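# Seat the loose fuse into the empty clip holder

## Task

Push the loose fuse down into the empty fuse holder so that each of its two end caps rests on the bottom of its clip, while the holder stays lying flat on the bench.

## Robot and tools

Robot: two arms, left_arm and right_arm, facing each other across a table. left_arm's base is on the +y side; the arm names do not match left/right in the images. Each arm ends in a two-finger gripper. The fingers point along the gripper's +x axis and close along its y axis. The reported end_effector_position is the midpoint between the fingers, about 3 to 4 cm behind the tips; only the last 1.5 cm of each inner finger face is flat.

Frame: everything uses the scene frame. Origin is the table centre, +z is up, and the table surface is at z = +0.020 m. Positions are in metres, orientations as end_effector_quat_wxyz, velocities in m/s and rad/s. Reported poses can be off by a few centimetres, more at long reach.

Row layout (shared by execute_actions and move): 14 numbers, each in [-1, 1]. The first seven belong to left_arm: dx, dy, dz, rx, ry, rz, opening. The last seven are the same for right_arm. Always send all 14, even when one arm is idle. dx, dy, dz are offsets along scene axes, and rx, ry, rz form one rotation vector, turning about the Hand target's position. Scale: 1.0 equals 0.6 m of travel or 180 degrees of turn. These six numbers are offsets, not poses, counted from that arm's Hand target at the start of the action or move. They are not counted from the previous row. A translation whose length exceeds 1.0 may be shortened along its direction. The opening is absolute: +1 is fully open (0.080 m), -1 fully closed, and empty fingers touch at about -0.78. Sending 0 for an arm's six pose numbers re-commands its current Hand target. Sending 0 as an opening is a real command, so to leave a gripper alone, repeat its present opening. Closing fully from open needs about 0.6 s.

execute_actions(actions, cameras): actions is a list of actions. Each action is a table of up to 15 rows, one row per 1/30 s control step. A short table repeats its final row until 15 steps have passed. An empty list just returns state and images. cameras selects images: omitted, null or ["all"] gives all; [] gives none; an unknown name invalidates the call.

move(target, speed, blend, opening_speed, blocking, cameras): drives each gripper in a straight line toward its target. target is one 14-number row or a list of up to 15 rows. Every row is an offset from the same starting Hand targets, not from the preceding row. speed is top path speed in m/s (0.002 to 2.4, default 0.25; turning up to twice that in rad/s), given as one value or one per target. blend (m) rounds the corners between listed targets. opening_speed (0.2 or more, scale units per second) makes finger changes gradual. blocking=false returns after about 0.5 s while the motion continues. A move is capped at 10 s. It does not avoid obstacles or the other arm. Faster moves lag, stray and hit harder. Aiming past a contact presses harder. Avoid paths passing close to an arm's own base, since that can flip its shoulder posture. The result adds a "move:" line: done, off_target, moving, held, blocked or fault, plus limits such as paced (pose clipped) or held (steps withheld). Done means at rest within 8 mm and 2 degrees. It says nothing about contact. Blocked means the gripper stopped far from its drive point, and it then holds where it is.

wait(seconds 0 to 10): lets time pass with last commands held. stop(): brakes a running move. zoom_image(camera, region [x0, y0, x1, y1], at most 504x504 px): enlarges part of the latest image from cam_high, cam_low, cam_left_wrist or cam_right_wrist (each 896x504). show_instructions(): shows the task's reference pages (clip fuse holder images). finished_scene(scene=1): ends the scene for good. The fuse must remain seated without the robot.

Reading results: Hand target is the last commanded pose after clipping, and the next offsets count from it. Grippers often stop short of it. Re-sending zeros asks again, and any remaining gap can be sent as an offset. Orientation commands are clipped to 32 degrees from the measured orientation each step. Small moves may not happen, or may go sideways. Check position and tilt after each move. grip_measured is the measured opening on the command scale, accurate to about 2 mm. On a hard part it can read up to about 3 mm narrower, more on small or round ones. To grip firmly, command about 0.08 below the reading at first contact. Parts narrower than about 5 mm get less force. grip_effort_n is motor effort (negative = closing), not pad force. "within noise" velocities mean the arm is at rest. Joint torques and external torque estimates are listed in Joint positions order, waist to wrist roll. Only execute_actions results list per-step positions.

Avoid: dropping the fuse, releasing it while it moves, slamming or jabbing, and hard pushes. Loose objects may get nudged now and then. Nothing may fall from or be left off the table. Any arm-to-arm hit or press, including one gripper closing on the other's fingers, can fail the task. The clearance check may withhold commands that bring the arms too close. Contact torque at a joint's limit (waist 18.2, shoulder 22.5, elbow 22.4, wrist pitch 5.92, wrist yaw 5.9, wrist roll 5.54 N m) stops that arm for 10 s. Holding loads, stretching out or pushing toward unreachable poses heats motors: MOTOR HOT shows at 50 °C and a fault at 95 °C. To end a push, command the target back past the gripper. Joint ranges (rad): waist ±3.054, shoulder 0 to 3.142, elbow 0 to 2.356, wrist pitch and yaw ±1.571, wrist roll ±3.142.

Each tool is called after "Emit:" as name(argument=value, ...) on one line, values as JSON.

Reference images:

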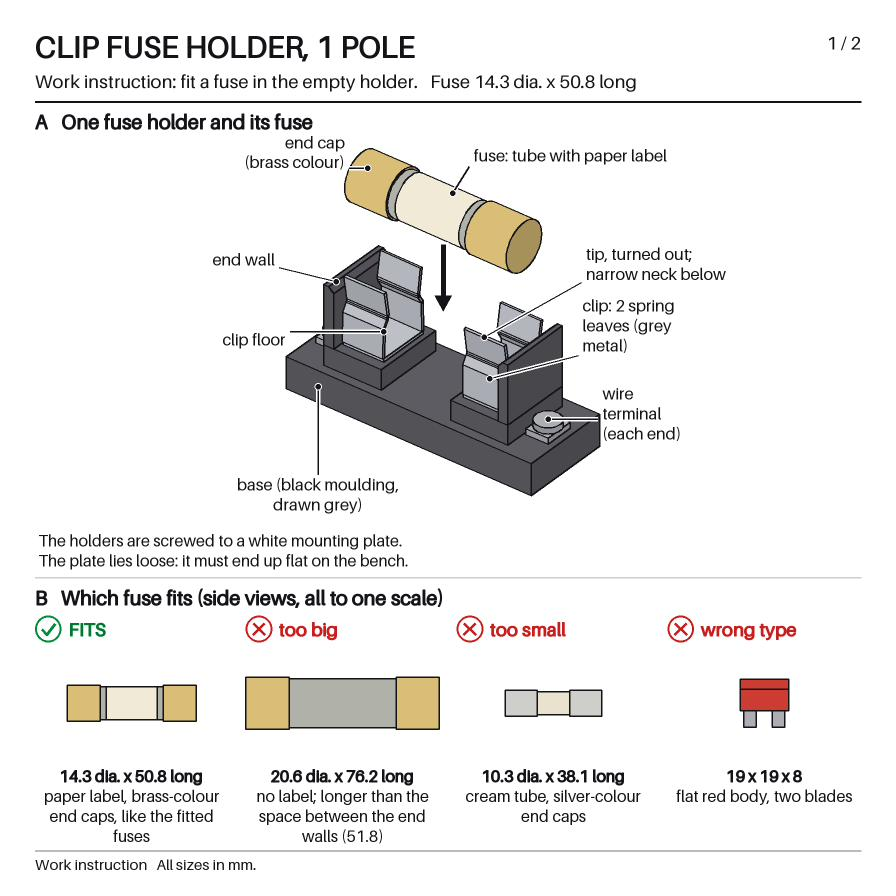

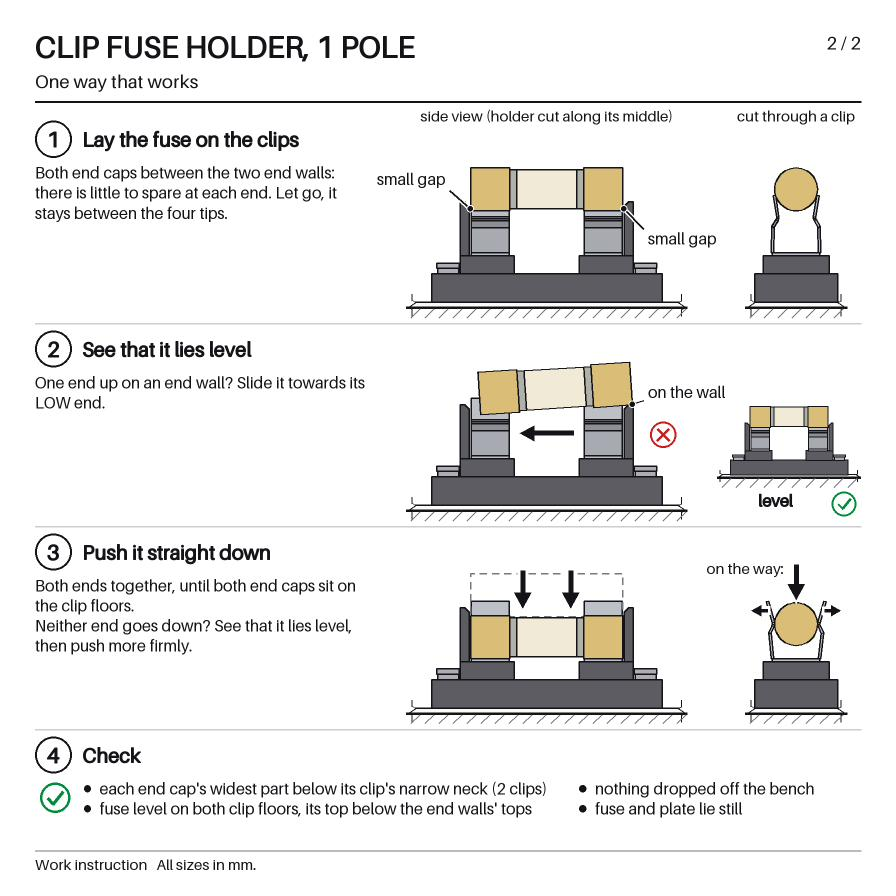

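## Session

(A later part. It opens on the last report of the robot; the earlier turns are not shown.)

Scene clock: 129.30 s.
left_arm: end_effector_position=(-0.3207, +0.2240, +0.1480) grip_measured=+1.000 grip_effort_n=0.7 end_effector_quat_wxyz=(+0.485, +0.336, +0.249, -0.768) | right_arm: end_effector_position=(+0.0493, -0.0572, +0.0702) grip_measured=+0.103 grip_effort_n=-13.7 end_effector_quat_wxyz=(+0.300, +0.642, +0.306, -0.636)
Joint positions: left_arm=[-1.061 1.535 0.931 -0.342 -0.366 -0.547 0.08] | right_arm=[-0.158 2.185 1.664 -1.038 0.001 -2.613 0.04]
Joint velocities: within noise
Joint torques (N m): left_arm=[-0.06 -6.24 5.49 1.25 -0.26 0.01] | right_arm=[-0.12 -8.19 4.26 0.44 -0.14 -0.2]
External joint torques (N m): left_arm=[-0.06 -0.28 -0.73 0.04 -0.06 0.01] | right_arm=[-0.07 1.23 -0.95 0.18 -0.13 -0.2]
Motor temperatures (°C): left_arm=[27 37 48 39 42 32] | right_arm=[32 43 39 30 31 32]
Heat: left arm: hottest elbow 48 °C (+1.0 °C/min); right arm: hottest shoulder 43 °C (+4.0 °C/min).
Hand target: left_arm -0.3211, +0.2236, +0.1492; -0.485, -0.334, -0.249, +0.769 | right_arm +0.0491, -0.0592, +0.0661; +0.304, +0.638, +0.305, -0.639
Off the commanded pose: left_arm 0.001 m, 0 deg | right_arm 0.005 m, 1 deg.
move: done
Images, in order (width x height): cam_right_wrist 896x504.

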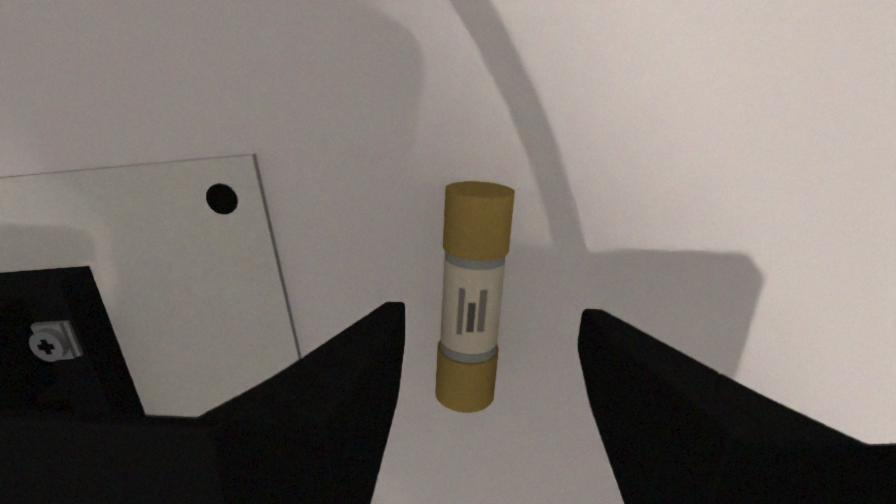

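Emit:
move(target=[0,0,0,0,0,0,1,0,-0.0108,-0.006,0,0,0,0.1], cameras=["cam_right_wrist"], speed=0.05)

Emit:
move(target=[0,0,0,0,0,0,1,0,0,0,0,0,0,-0.8], cameras=["cam_right_wrist"], opening_speed=0.8)

Scene clock: 135.83 s.
left_arm: end_effector_position=(-0.3207, +0.2240, +0.1480) grip_measured=+1.000 grip_effort_n=0.2 end_effector_quat_wxyz=(+0.485, +0.336, +0.249, -0.768) | right_arm: end_effector_position=(+0.0485, -0.0629, +0.0619) grip_measured=+0.102 grip_effort_n=-13.3 end_effector_quat_wxyz=(+0.303, +0.639, +0.304, -0.638)
Joint positions: left_arm=[-1.061 1.535 0.931 -0.342 -0.366 -0.547 0.08] | right_arm=[-0.159 2.18 1.621 -1.009 0 -2.616 0.04]
Joint velocities: within noise
Joint torques (N m): left_arm=[-0.05 -6.23 5.45 1.26 -0.26 0.02] | right_arm=[-0.34 -9.82 3.8 0.33 -0.13 -0.21]
External joint torques (N m): left_arm=[-0.04 -0.22 -0.85 0.02 -0.05 0.01] | right_arm=[-0.26 -0.51 -1.33 0.1 -0.12 -0.21]
Motor temperatures (°C): left_arm=[27 37 48 39 42 32] | right_arm=[32 42 38 30 31 32]
Heat: left arm: hottest elbow 48 °C (+1.0 °C/min); right arm: hottest shoulder 42 °C (+3.0 °C/min).
Hand target: left_arm -0.3211, +0.2236, +0.1492; -0.485, -0.334, -0.249, +0.769 | right_arm +0.0491, -0.0657, +0.0624; +0.304, +0.638, +0.305, -0.639
Off the commanded pose: left_arm 0.001 m, 0 deg | right_arm 0.003 m, 0 deg.
move: done
Images, in order (width x height): cam_right_wrist 896x504.

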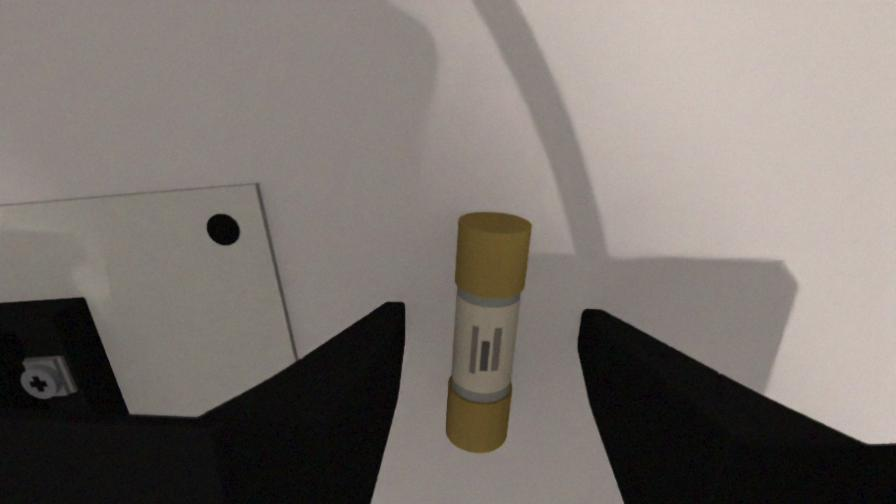

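Scene clock: 137.17 s.
left_arm: end_effector_position=(-0.3207, +0.2240, +0.1480) grip_measured=+1.000 grip_effort_n=0.7 end_effector_quat_wxyz=(+0.485, +0.336, +0.249, -0.768) | right_arm: end_effector_position=(+0.0480, -0.0625, +0.0621) grip_measured=-0.559 grip_effort_n=-83.5 end_effector_quat_wxyz=(+0.301, +0.639, +0.306, -0.639)
Joint positions: left_arm=[-1.061 1.535 0.931 -0.342 -0.366 -0.547 0.08] | right_arm=[-0.159 2.179 1.621 -1.008 -0.003 -2.616 0.01]
Joint velocities: within noise
Joint torques (N m): left_arm=[-0.03 -6.23 5.47 1.26 -0.26 0.01] | right_arm=[-0.31 -9.83 3.64 0.22 0.05 -0.19]
External joint torques (N m): left_arm=[0.01 -0.23 -0.82 0.02 -0.05 0.01] | right_arm=[-0.4 -0.44 -1.54 -0.03 0.08 -0.19]
Motor temperatures (°C): left_arm=[27 37 48 39 42 32] | right_arm=[32 42 38 30 31 32]
Heat: left arm: hottest elbow 48 °C (+1.0 °C/min); right arm: hottest shoulder 42 °C (+3.0 °C/min).
Hand target: left_arm -0.3211, +0.2236, +0.1492; -0.485, -0.334, -0.249, +0.769 | right_arm +0.0491, -0.0656, +0.0625; +0.304, +0.638, +0.305, -0.639
Off the commanded pose: left_arm 0.001 m, 0 deg | right_arm 0.003 m, 0 deg.
move: done
Images, in order (width x height): cam_right_wrist 896x504.

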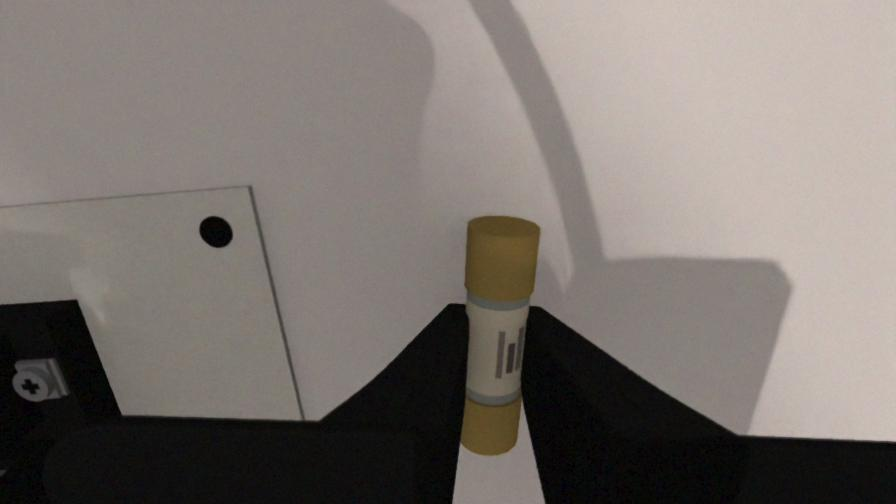

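Emit:
move(target=[[0,0,0,0,0,0,1,0,0,0.146,0,0,0,-0.8],[0,0,0,0,0,0,1,0.177,-0.1125,0.146,0,0,-0.4806,-0.8]], cameras=["cam_right_wrist","cam_low"], speed=[0.2,0.3])

Scene clock: 147.80 s.
left_arm: end_effector_position=(-0.3207, +0.2240, +0.1480) grip_measured=+1.000 grip_effort_n=0.7 end_effector_quat_wxyz=(+0.485, +0.336, +0.249, -0.768) | right_arm: end_effector_position=(+0.1552, -0.1315, +0.1465) grip_measured=-0.559 grip_effort_n=-83.5 end_effector_quat_wxyz=(+0.211, -0.673, +0.217, +0.675)
Joint positions: left_arm=[-1.061 1.535 0.931 -0.342 -0.366 -0.547 0.08] | right_arm=[-0.471 1.996 1.682 -1.266 -0.001 -1.426 0.01]
Joint velocities: within noise
Joint torques (N m): left_arm=[-0.03 -6.25 5.48 1.27 -0.26 0.02] | right_arm=[-0.23 -9.72 4.28 0.45 -0.03 0.09]
External joint torques (N m): left_arm=[-0.03 -0.25 -0.81 0.03 -0.04 0.02] | right_arm=[-0.11 -1.26 -1.15 0.18 0.02 0.09]
Motor temperatures (°C): left_arm=[27 37 48 39 42 32] | right_arm=[32 42 38 30 31 32]
Heat: left arm: hottest elbow 48 °C (+1.0 °C/min); right arm: hottest shoulder 42 °C (+3.0 °C/min).
Hand target: left_arm -0.3211, +0.2236, +0.1492; -0.485, -0.334, -0.249, +0.769 | right_arm +0.1553, -0.1331, +0.1500; -0.216, +0.674, -0.216, -0.673
Off the commanded pose: left_arm 0.001 m, 0 deg | right_arm 0.004 m, 1 deg.
move: done
Images, in order (width x height): cam_low 896x504, cam_right_wrist 896x504.

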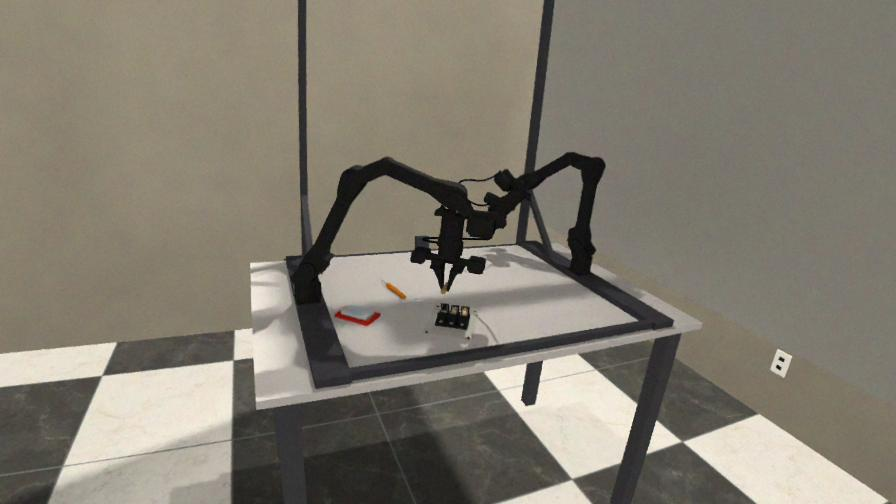

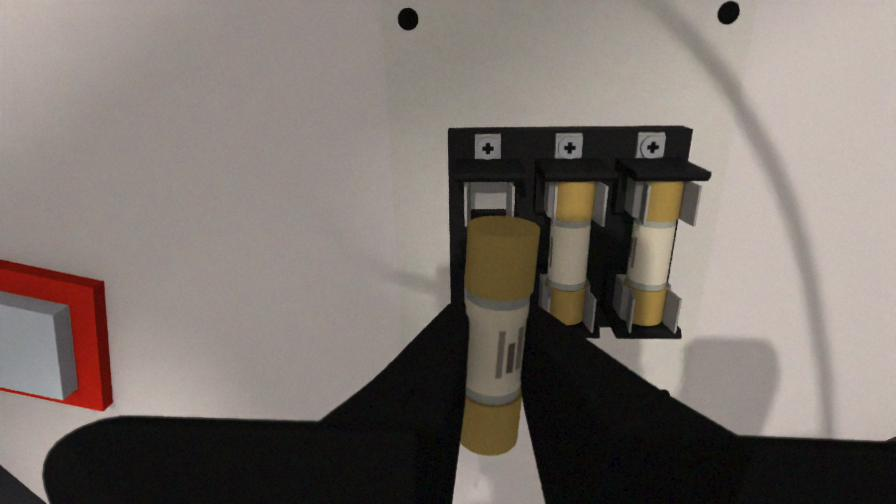

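Emit:
move(target=[0,0,0,0,0,0,1,0.0127,-0.009,-0.065,0,0,0.008,-0.8], cameras=["cam_right_wrist"], speed=0.15)

Emit:
zoom_image(camera="cam_right_wrist", region=[350, 60, 800, 504])

Scene clock: 158.77 s.
left_arm: end_effector_position=(-0.3207, +0.2240, +0.1480) grip_measured=+1.000 grip_effort_n=0.7 end_effector_quat_wxyz=(+0.485, +0.336, +0.249, -0.768) | right_arm: end_effector_position=(+0.1625, -0.1365, +0.1142) grip_measured=-0.559 grip_effort_n=-83.5 end_effector_quat_wxyz=(+0.212, -0.676, +0.205, +0.675)
Joint positions: left_arm=[-1.061 1.535 0.931 -0.342 -0.366 -0.547 0.08] | right_arm=[-0.494 1.993 1.55 -1.117 -0.001 -1.467 0.01]
Joint velocities: within noise
Joint torques (N m): left_arm=[-0.07 -6.25 5.48 1.26 -0.26 0.02] | right_arm=[-0.04 -7.54 4.22 0.47 -0.03 -0.21]
External joint torques (N m): left_arm=[-0.07 -0.26 -0.78 0.04 -0.05 0.02] | right_arm=[-0.04 0.82 -1.1 0.18 0.01 -0.21]
Motor temperatures (°C): left_arm=[27 37 48 39 42 32] | right_arm=[32 43 37 30 31 32]
Heat: left arm: hottest elbow 48 °C (+1.0 °C/min); right arm: hottest shoulder 43 °C (+3.0 °C/min).
Hand target: left_arm -0.3211, +0.2236, +0.1492; -0.485, -0.334, -0.249, +0.769 | right_arm +0.1629, -0.1385, +0.1111; -0.208, +0.676, -0.207, -0.676
Off the commanded pose: left_arm 0.001 m, 0 deg | right_arm 0.004 m, 1 deg.
move: done
Images, in order (width x height): cam_right_wrist 896x504.

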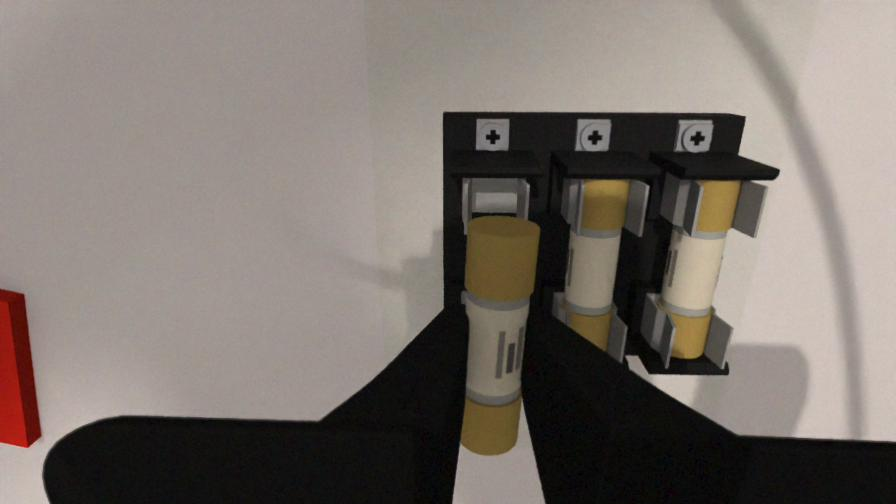

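Scaled by 1.120 from the camera's 896x504 image, which has a finer 1280x720 frame.

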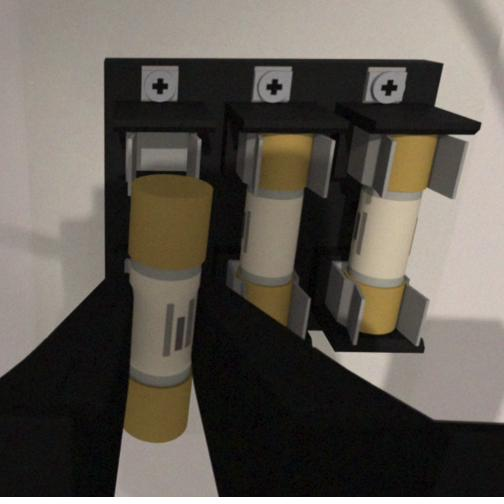

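Emit:
move(target=[0,0,0,0,0,0,1,0,0,-0.018,0,0,0.0128,-0.8], cameras=["cam_right_wrist"], speed=0.08)

Emit:
zoom_image(camera="cam_right_wrist", region=[400, 60, 800, 504])

Scene clock: 176.47 s.
left_arm: end_effector_position=(-0.3207, +0.2240, +0.1480) grip_measured=+1.000 grip_effort_n=0.7 end_effector_quat_wxyz=(+0.485, +0.336, +0.249, -0.768) | right_arm: end_effector_position=(+0.1626, -0.1364, +0.1043) grip_measured=-0.559 grip_effort_n=-83.5 end_effector_quat_wxyz=(+0.199, -0.681, +0.190, +0.679)
Joint positions: left_arm=[-1.061 1.535 0.931 -0.342 -0.366 -0.547 0.08] | right_arm=[-0.494 2 1.52 -1.077 -0.001 -1.507 0.01]
Joint velocities: within noise
Joint torques (N m): left_arm=[-0.04 -6.23 5.46 1.26 -0.25 0.01] | right_arm=[-0.26 -7.17 4.22 0.52 -0.05 -0.18]
External joint torques (N m): left_arm=[0.01 -0.2 -0.82 0.03 -0.05 0.01] | right_arm=[-0.25 1.25 -1.06 0.26 0 -0.18]
Motor temperatures (°C): left_arm=[27 37 48 39 41 32] | right_arm=[32 42 37 30 31 32]
Heat: left arm: hottest elbow 48 °C (+0.0 °C/min); right arm: hottest shoulder 42 °C (+1.0 °C/min).
Hand target: left_arm -0.3211, +0.2236, +0.1492; -0.485, -0.334, -0.249, +0.769 | right_arm +0.1629, -0.1385, +0.1003; -0.194, +0.680, -0.193, -0.680
Off the commanded pose: left_arm 0.001 m, 0 deg | right_arm 0.005 m, 1 deg.
move: done
Images, in order (width x height): cam_right_wrist 896x504.

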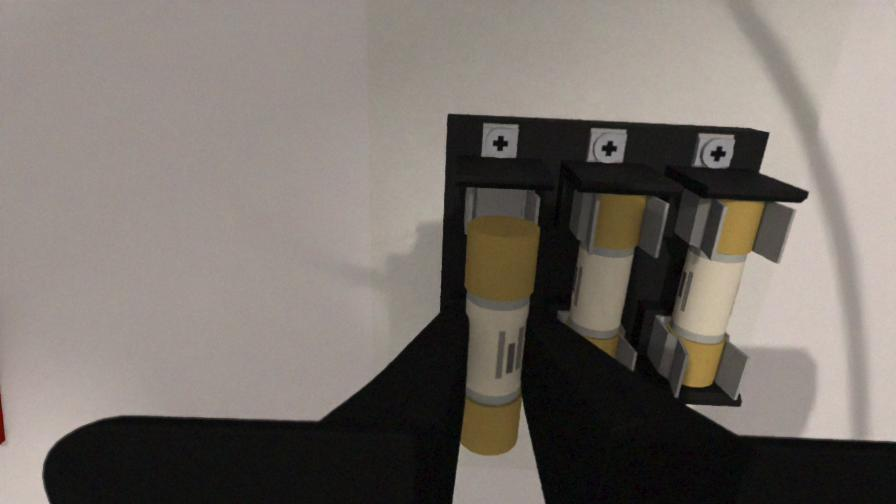

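Scaled by 1.135 from the camera's 896x504 image, which has a finer 1280x720 frame.

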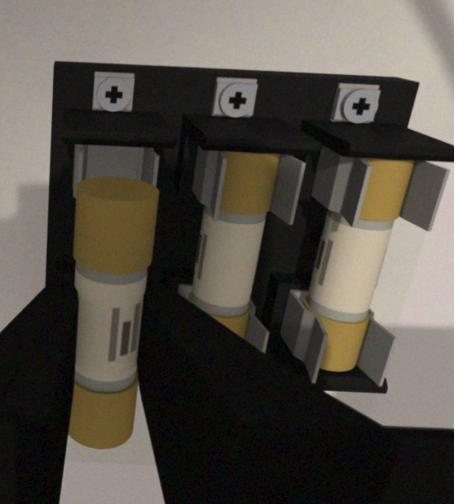

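Emit:
move(target=[0,0,0,0,0,0,1,0,0,-0.007,0,0,-0.006,-0.8], cameras=["cam_right_wrist"], speed=0.08)

Emit:
zoom_image(camera="cam_right_wrist", region=[430, 150, 630, 350])

Emit:
zoom_image(camera="cam_right_wrist", region=[420, 90, 820, 490])

Scene clock: 189.53 s.
left_arm: end_effector_position=(-0.3207, +0.2240, +0.1480) grip_measured=+1.000 grip_effort_n=0.7 end_effector_quat_wxyz=(+0.485, +0.336, +0.249, -0.768) | right_arm: end_effector_position=(+0.1626, -0.1363, +0.1002) grip_measured=-0.559 grip_effort_n=-83.5 end_effector_quat_wxyz=(+0.202, -0.680, +0.193, +0.678)
Joint positions: left_arm=[-1.061 1.535 0.931 -0.342 -0.366 -0.547 0.08] | right_arm=[-0.494 2.004 1.508 -1.062 -0.001 -1.497 0.01]
Joint velocities: within noise
Joint torques (N m): left_arm=[-0.04 -6.23 5.47 1.25 -0.27 0.02] | right_arm=[-0.19 -7.08 4.12 0.51 -0.03 0.16]
External joint torques (N m): left_arm=[-0.06 -0.3 -0.74 0.04 -0.05 0.01] | right_arm=[-0.25 1.33 -1.18 0.22 0.03 0.16]
Motor temperatures (°C): left_arm=[27 38 48 39 41 32] | right_arm=[32 41 37 30 31 32]
Heat: left arm: hottest elbow 48 °C (+0.0 °C/min); right arm: hottest shoulder 41 °C (-2.0 °C/min).
Hand target: left_arm -0.3211, +0.2236, +0.1492; -0.485, -0.334, -0.249, +0.769 | right_arm +0.1629, -0.1386, +0.0960; -0.201, +0.678, -0.200, -0.678
Off the commanded pose: left_arm 0.001 m, 0 deg | right_arm 0.005 m, 1 deg.
move: done
Images, in order (width x height): cam_right_wrist 896x504.

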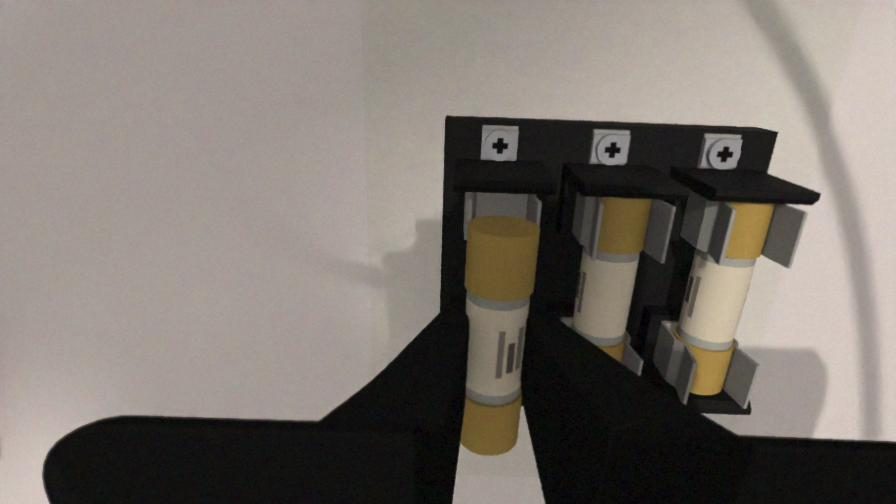

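Scaled by 2.520 from the camera's 896x504 image, which has a finer 1280x720 frame.

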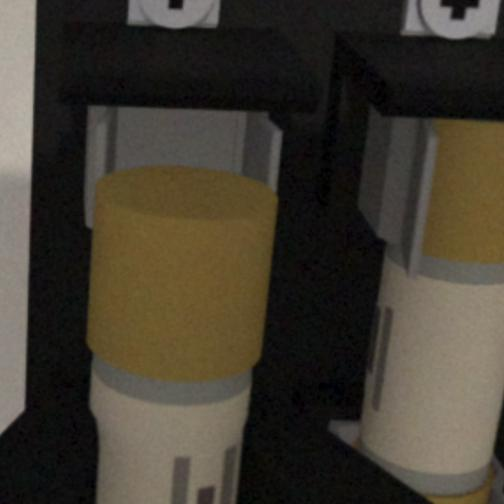

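Scaled by 1.260 from the camera's 896x504 image, which has a finer 1280x720 frame.

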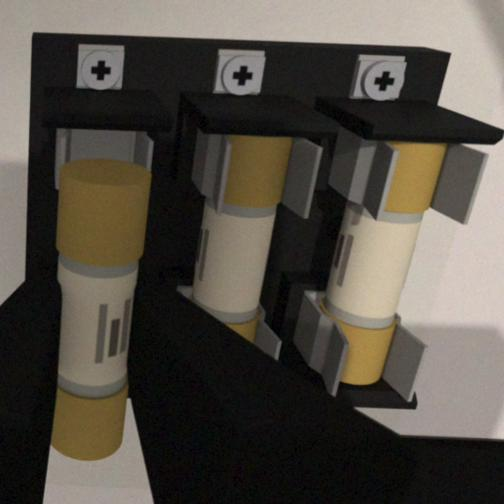

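Emit:
move(target=[0,0,0,0,0,0,1,0.0006,-0.0006,-0.009,0,0,0,-0.8], cameras=["cam_right_wrist"], speed=0.04)

Emit:
zoom_image(camera="cam_right_wrist", region=[430, 150, 630, 350])

Scene clock: 196.93 s.
left_arm: end_effector_position=(-0.3207, +0.2240, +0.1480) grip_measured=+1.000 grip_effort_n=0.7 end_effector_quat_wxyz=(+0.485, +0.336, +0.249, -0.768) | right_arm: end_effector_position=(+0.1627, -0.1363, +0.0960) grip_measured=-0.559 grip_effort_n=-83.5 end_effector_quat_wxyz=(+0.203, -0.680, +0.193, +0.678)
Joint positions: left_arm=[-1.061 1.535 0.931 -0.342 -0.366 -0.547 0.08] | right_arm=[-0.494 2.008 1.496 -1.045 0 -1.497 0.01]
Joint velocities: within noise
Joint torques (N m): left_arm=[-0.06 -6.27 5.46 1.26 -0.25 0.02] | right_arm=[-0.45 -7.07 4.05 0.67 -0.05 0.08]
External joint torques (N m): left_arm=[-0.04 -0.29 -0.8 0.03 -0.04 0.01] | right_arm=[-0.51 1.31 -1.22 0.37 0 0.08]
Motor temperatures (°C): left_arm=[27 38 48 39 41 32] | right_arm=[32 41 37 30 31 32]
Heat: left arm: hottest elbow 48 °C (+0.0 °C/min); right arm: hottest shoulder 41 °C (-1.0 °C/min).
Hand target: left_arm -0.3211, +0.2236, +0.1492; -0.485, -0.334, -0.249, +0.769 | right_arm +0.1632, -0.1389, +0.0906; -0.200, +0.678, -0.200, -0.678
Off the commanded pose: left_arm 0.001 m, 0 deg | right_arm 0.006 m, 1 deg.
move: done
Images, in order (width x height): cam_right_wrist 896x504.

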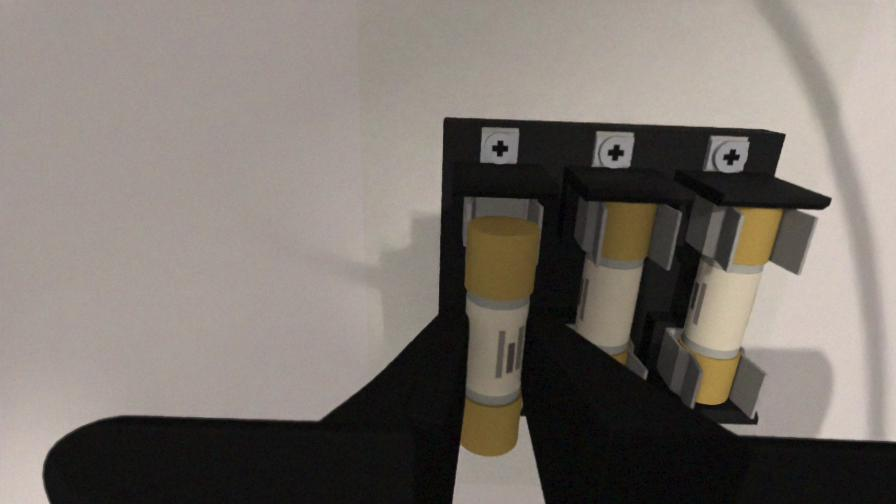

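Scaled by 2.520 from the camera's 896x504 image, which has a finer 1280x720 frame.

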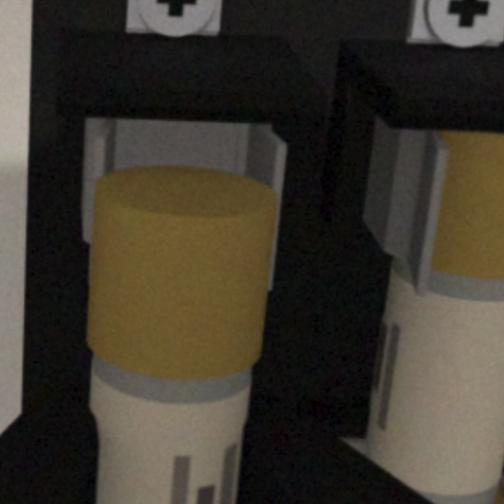

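Emit:
move(target=[0,0,0,0,0,0,1,0.0007,-0.0006,-0.006,0,0,0,-0.8], cameras=["cam_right_wrist"], speed=0.04)

Emit:
zoom_image(camera="cam_right_wrist", region=[430, 150, 630, 350])

Scene clock: 200.80 s.
left_arm: end_effector_position=(-0.3207, +0.2240, +0.1480) grip_measured=+1.000 grip_effort_n=0.2 end_effector_quat_wxyz=(+0.485, +0.336, +0.249, -0.768) | right_arm: end_effector_position=(+0.1628, -0.1364, +0.0945) grip_measured=-0.559 grip_effort_n=-83.5 end_effector_quat_wxyz=(+0.203, -0.680, +0.192, +0.678)
Joint positions: left_arm=[-1.061 1.535 0.931 -0.342 -0.366 -0.547 0.08] | right_arm=[-0.495 2.008 1.49 -1.037 0 -1.497 0.01]
Joint velocities: within noise
Joint torques (N m): left_arm=[-0.06 -6.21 5.46 1.26 -0.26 0.02] | right_arm=[-0.5 -6.45 3.68 1.06 -0.04 0.03]
External joint torques (N m): left_arm=[-0.05 -0.24 -0.77 0.04 -0.06 0.01] | right_arm=[-0.57 1.97 -1.62 0.75 0.01 0.03]
Motor temperatures (°C): left_arm=[27 38 48 39 41 32] | right_arm=[32 41 37 30 31 32]
Heat: left arm: hottest elbow 48 °C (+0.0 °C/min); right arm: hottest shoulder 41 °C (-1.0 °C/min).
Hand target: left_arm -0.3211, +0.2236, +0.1492; -0.485, -0.334, -0.249, +0.769 | right_arm +0.1638, -0.1393, +0.0870; -0.201, +0.678, -0.200, -0.678
Off the commanded pose: left_arm 0.001 m, 0 deg | right_arm 0.008 m, 1 deg.
move: done
Images, in order (width x height): cam_right_wrist 896x504.

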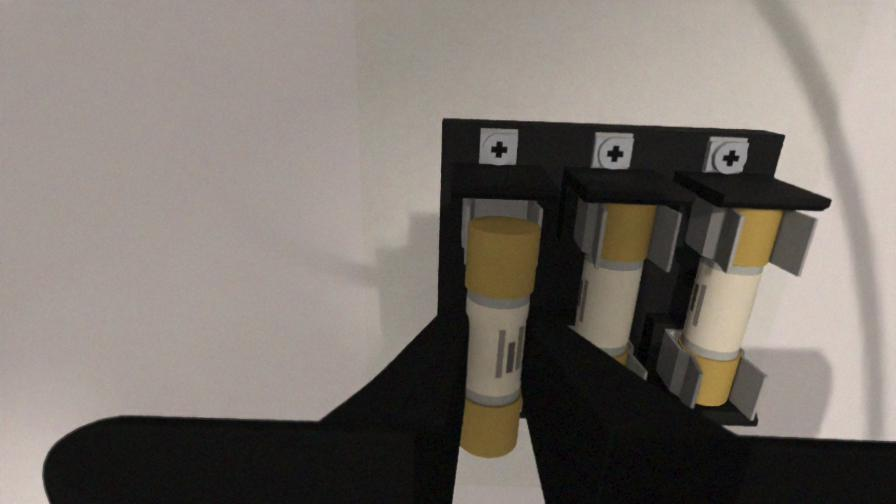

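Scaled by 2.520 from the camera's 896x504 image, which has a finer 1280x720 frame.

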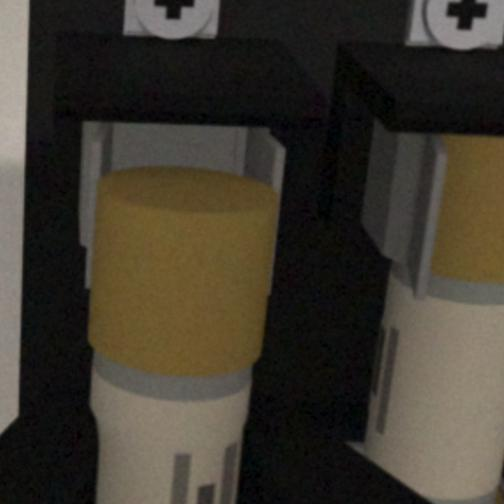

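Emit:
move(target=[[0,0,0,0,0,0,1,0,0,0.004,0,0,0,-0.3]], cameras=["cam_right_wrist"], speed=0.04, opening_speed=0.5)

Emit:
zoom_image(camera="cam_right_wrist", region=[430, 150, 730, 450])

Scene clock: 205.37 s.
left_arm: end_effector_position=(-0.3207, +0.2240, +0.1480) grip_measured=+1.000 grip_effort_n=1.2 end_effector_quat_wxyz=(+0.485, +0.336, +0.249, -0.768) | right_arm: end_effector_position=(+0.1636, -0.1368, +0.0933) grip_measured=-0.304 grip_effort_n=16.5 end_effector_quat_wxyz=(+0.203, -0.679, +0.194, +0.678)
Joint positions: left_arm=[-1.061 1.535 0.931 -0.342 -0.366 -0.547 0.08] | right_arm=[-0.497 2.011 1.489 -1.036 0 -1.497 0.021]
Joint velocities: within noise
Joint torques (N m): left_arm=[-0.06 -6.22 5.47 1.25 -0.27 0.02] | right_arm=[-0.52 -6.97 4.32 0.38 -0.04 0.04]
External joint torques (N m): left_arm=[-0.06 -0.22 -0.82 0.02 -0.06 0.01] | right_arm=[-0.53 1.45 -1 0.05 0.01 0.04]
Motor temperatures (°C): left_arm=[27 38 48 39 41 32] | right_arm=[32 41 37 30 31 32]
Heat: left arm: hottest elbow 48 °C (+0.0 °C/min); right arm: hottest shoulder 41 °C (-1.0 °C/min).
Hand target: left_arm -0.3211, +0.2236, +0.1492; -0.485, -0.334, -0.249, +0.769 | right_arm +0.1638, -0.1393, +0.0895; -0.201, +0.678, -0.200, -0.678
Off the commanded pose: left_arm 0.001 m, 0 deg | right_arm 0.005 m, 1 deg.
move: done
Images, in order (width x height): cam_right_wrist 896x504.

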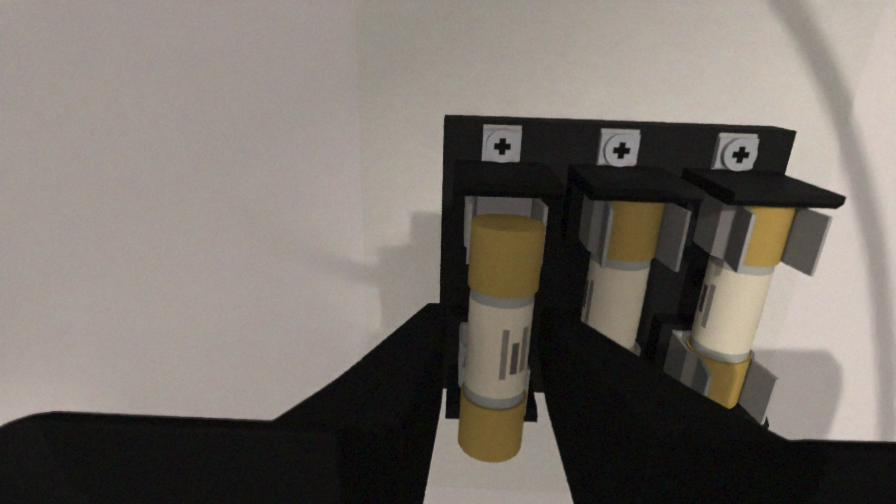

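Scaled by 1.680 from the camera's 896x504 image, which has a finer 1280x720 frame.

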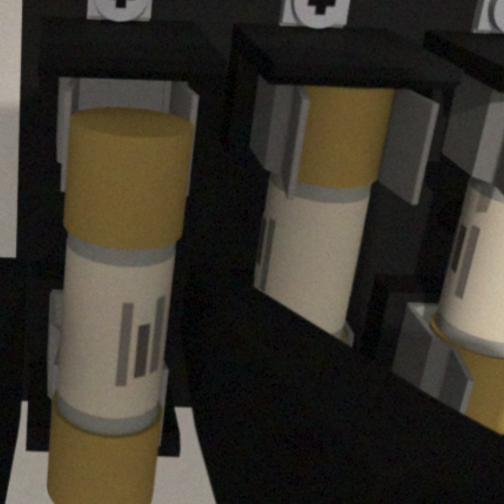

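Emit:
move(target=[[0,0,0,0,0,0,1,0,0,0.06,0,0,0,-0.3],[0,0,0,0,0,0,1,0.05,-0.04,0.08,0,0,0,-0.8]], cameras=["cam_right_wrist","cam_low"], speed=0.12)

Emit:
zoom_image(camera="cam_right_wrist", region=[400, 20, 750, 350])

Emit:
zoom_image(camera="cam_low", region=[420, 270, 500, 350])

Scene clock: 215.00 s.
left_arm: end_effector_position=(-0.3207, +0.2240, +0.1480) grip_measured=+1.000 grip_effort_n=1.2 end_effector_quat_wxyz=(+0.485, +0.336, +0.249, -0.768) | right_arm: end_effector_position=(+0.1923, -0.1656, +0.1301) grip_measured=-0.774 grip_effort_n=-13.7 end_effector_quat_wxyz=(+0.195, -0.676, +0.209, +0.680)
Joint positions: left_arm=[-1.061 1.535 0.931 -0.342 -0.366 -0.547 0.08] | right_arm=[-0.603 1.973 1.584 -1.203 0.001 -1.593 0]
Joint velocities: within noise
Joint torques (N m): left_arm=[-0.07 -6.23 5.46 1.25 -0.26 0.02] | right_arm=[0.31 -9.24 6.09 0.17 -0.09 -0.2]
External joint torques (N m): left_arm=[-0.08 -0.22 -0.84 0.02 -0.04 0.01] | right_arm=[0.29 -0.99 0.75 -0.06 -0.04 -0.19]
Motor temperatures (°C): left_arm=[27 38 48 39 41 31] | right_arm=[32 41 37 30 31 32]
Heat: left arm: hottest elbow 48 °C (+0.0 °C/min); right arm: hottest shoulder 41 °C (-2.0 °C/min).
Hand target: left_arm -0.3211, +0.2236, +0.1492; -0.485, -0.334, -0.249, +0.769 | right_arm +0.1937, -0.1632, +0.1374; -0.201, +0.678, -0.200, -0.678
Off the commanded pose: left_arm 0.001 m, 0 deg | right_arm 0.008 m, 1 deg.
move: done
Images, in order (width x height): cam_low 896x504, cam_right_wrist 896x504.

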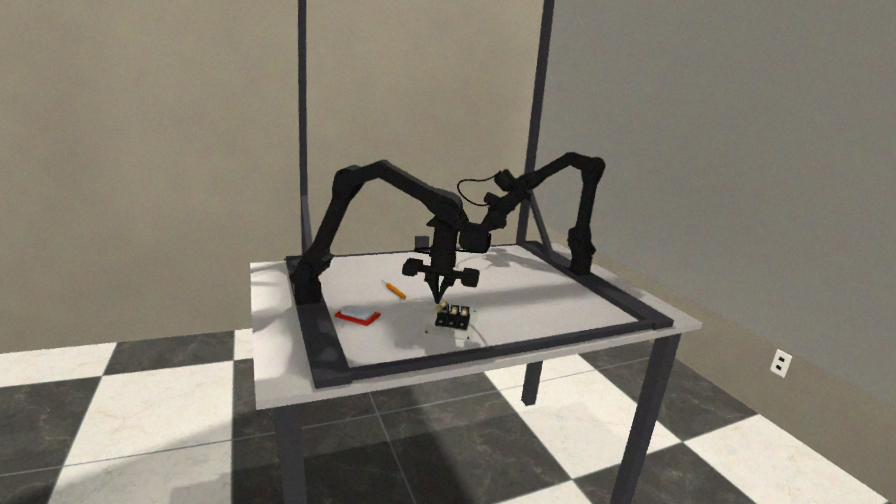

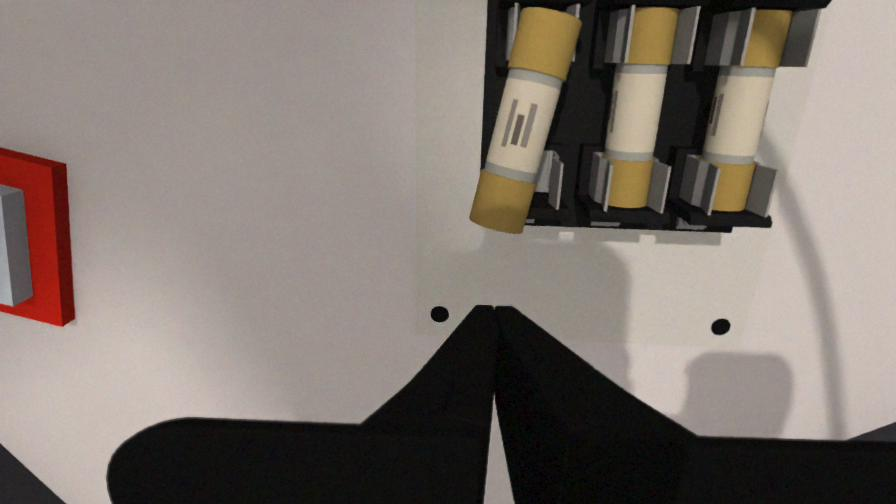

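Scaled by 1.440 from the camera's 896x504 image, which has a finer 1280x720 frame.

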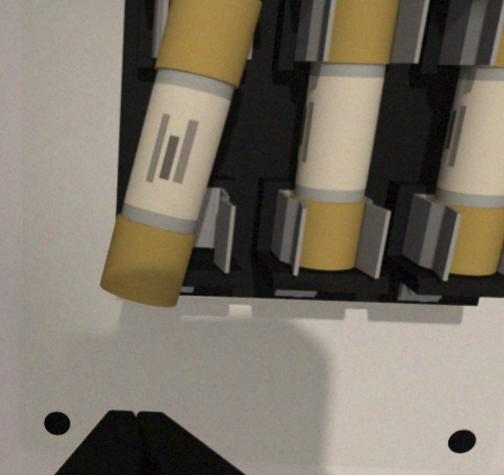

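Scaled by 6.300 from the camera's 896x504 image, which has a finer 1280x720 frame.

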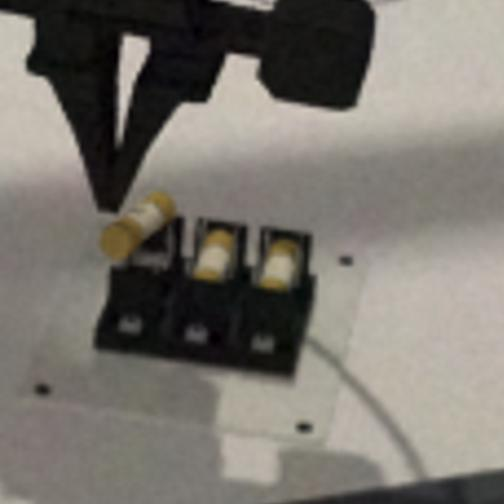

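Emit:
move(target=[[0,0,0,0,0,0,1,-0.0595,0.0403,0.01,0,0,-0.072,-0.2],[0,0,0,0,0,0,1,-0.0595,0.0403,-0.025,0,0,-0.072,-0.2]], cameras=["cam_right_wrist"], speed=0.12)

Scene clock: 227.67 s.
left_arm: end_effector_position=(-0.3207, +0.2240, +0.1480) grip_measured=+1.000 grip_effort_n=0.2 end_effector_quat_wxyz=(+0.485, +0.336, +0.249, -0.768) | right_arm: end_effector_position=(+0.1595, -0.1381, +0.1258) grip_measured=-0.202 grip_effort_n=16.0 end_effector_quat_wxyz=(+0.279, -0.652, +0.271, +0.651)
Joint positions: left_arm=[-1.061 1.535 0.931 -0.342 -0.366 -0.547 0.08] | right_arm=[-0.489 1.974 1.569 -1.155 0.001 -1.261 0.026]
Joint velocities: within noise
Joint torques (N m): left_arm=[-0.04 -6.22 5.49 1.25 -0.25 0.01] | right_arm=[0.34 -7.32 4.3 0.53 -0.06 0.12]
External joint torques (N m): left_arm=[-0.06 -0.22 -0.76 0.03 -0.04 0] | right_arm=[0.34 0.99 -1.08 0.23 -0.02 0.12]
Motor temperatures (°C): left_arm=[27 38 48 40 41 31] | right_arm=[32 41 38 30 31 32]
Heat: left arm: hottest elbow 48 °C (+0.0 °C/min); right arm: hottest shoulder 41 °C (-1.0 °C/min).
Hand target: left_arm -0.3211, +0.2236, +0.1492; -0.485, -0.334, -0.249, +0.769 | right_arm +0.1580, -0.1390, +0.1224; -0.276, +0.651, -0.275, -0.651
Off the commanded pose: left_arm 0.001 m, 0 deg | right_arm 0.004 m, 1 deg.
move: done
Images, in order (width x height): cam_right_wrist 896x504.

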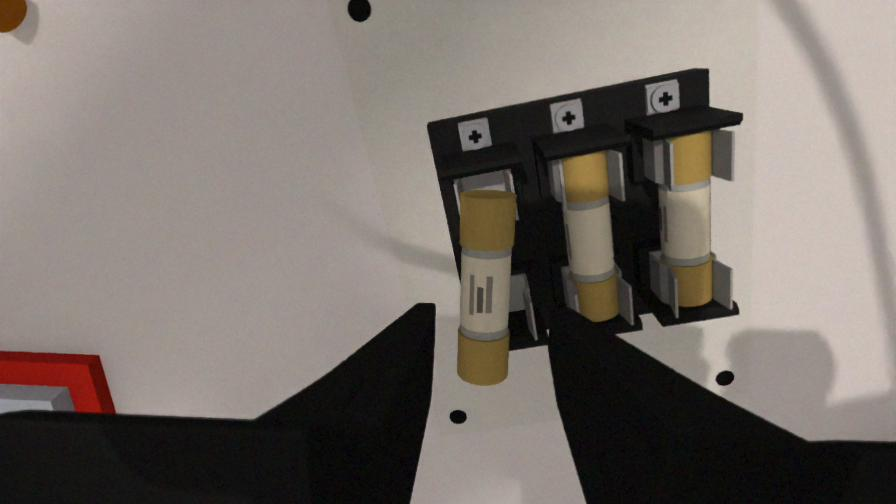

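Emit:
move(target=[[0,0,0,0,0,0,1,-0.0015,-0.0015,-0.040,0,0,0,-0.2]], cameras=["cam_right_wrist"], speed=0.08)

Scene clock: 234.60 s.
left_arm: end_effector_position=(-0.3207, +0.2240, +0.1480) grip_measured=+1.000 grip_effort_n=0.7 end_effector_quat_wxyz=(+0.485, +0.336, +0.249, -0.768) | right_arm: end_effector_position=(+0.1590, -0.1390, +0.1023) grip_measured=-0.202 grip_effort_n=16.5 end_effector_quat_wxyz=(+0.279, -0.652, +0.271, +0.651)
Joint positions: left_arm=[-1.061 1.535 0.931 -0.342 -0.366 -0.547 0.08] | right_arm=[-0.489 1.988 1.493 -1.064 0.001 -1.259 0.026]
Joint velocities: within noise
Joint torques (N m): left_arm=[-0.07 -6.22 5.48 1.25 -0.26 0.02] | right_arm=[0.27 -7.11 4.25 0.46 -0.09 0.13]
External joint torques (N m): left_arm=[-0.04 -0.26 -0.79 0.02 -0.05 0.01] | right_arm=[0.33 1.19 -1.07 0.16 -0.05 0.13]
Motor temperatures (°C): left_arm=[27 38 48 40 41 31] | right_arm=[32 42 38 30 31 32]
Heat: left arm: hottest elbow 48 °C (+0.0 °C/min); right arm: hottest shoulder 42 °C (+0.0 °C/min).
Hand target: left_arm -0.3211, +0.2236, +0.1492; -0.485, -0.334, -0.249, +0.769 | right_arm +0.1571, -0.1400, +0.0984; -0.276, +0.651, -0.275, -0.651
Off the commanded pose: left_arm 0.001 m, 0 deg | right_arm 0.004 m, 1 deg.
move: done
Images, in order (width x height): cam_right_wrist 896x504.

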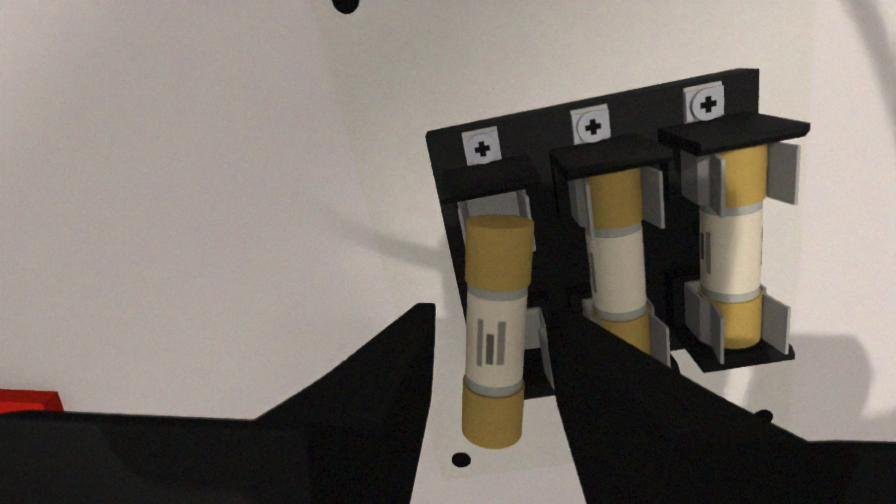

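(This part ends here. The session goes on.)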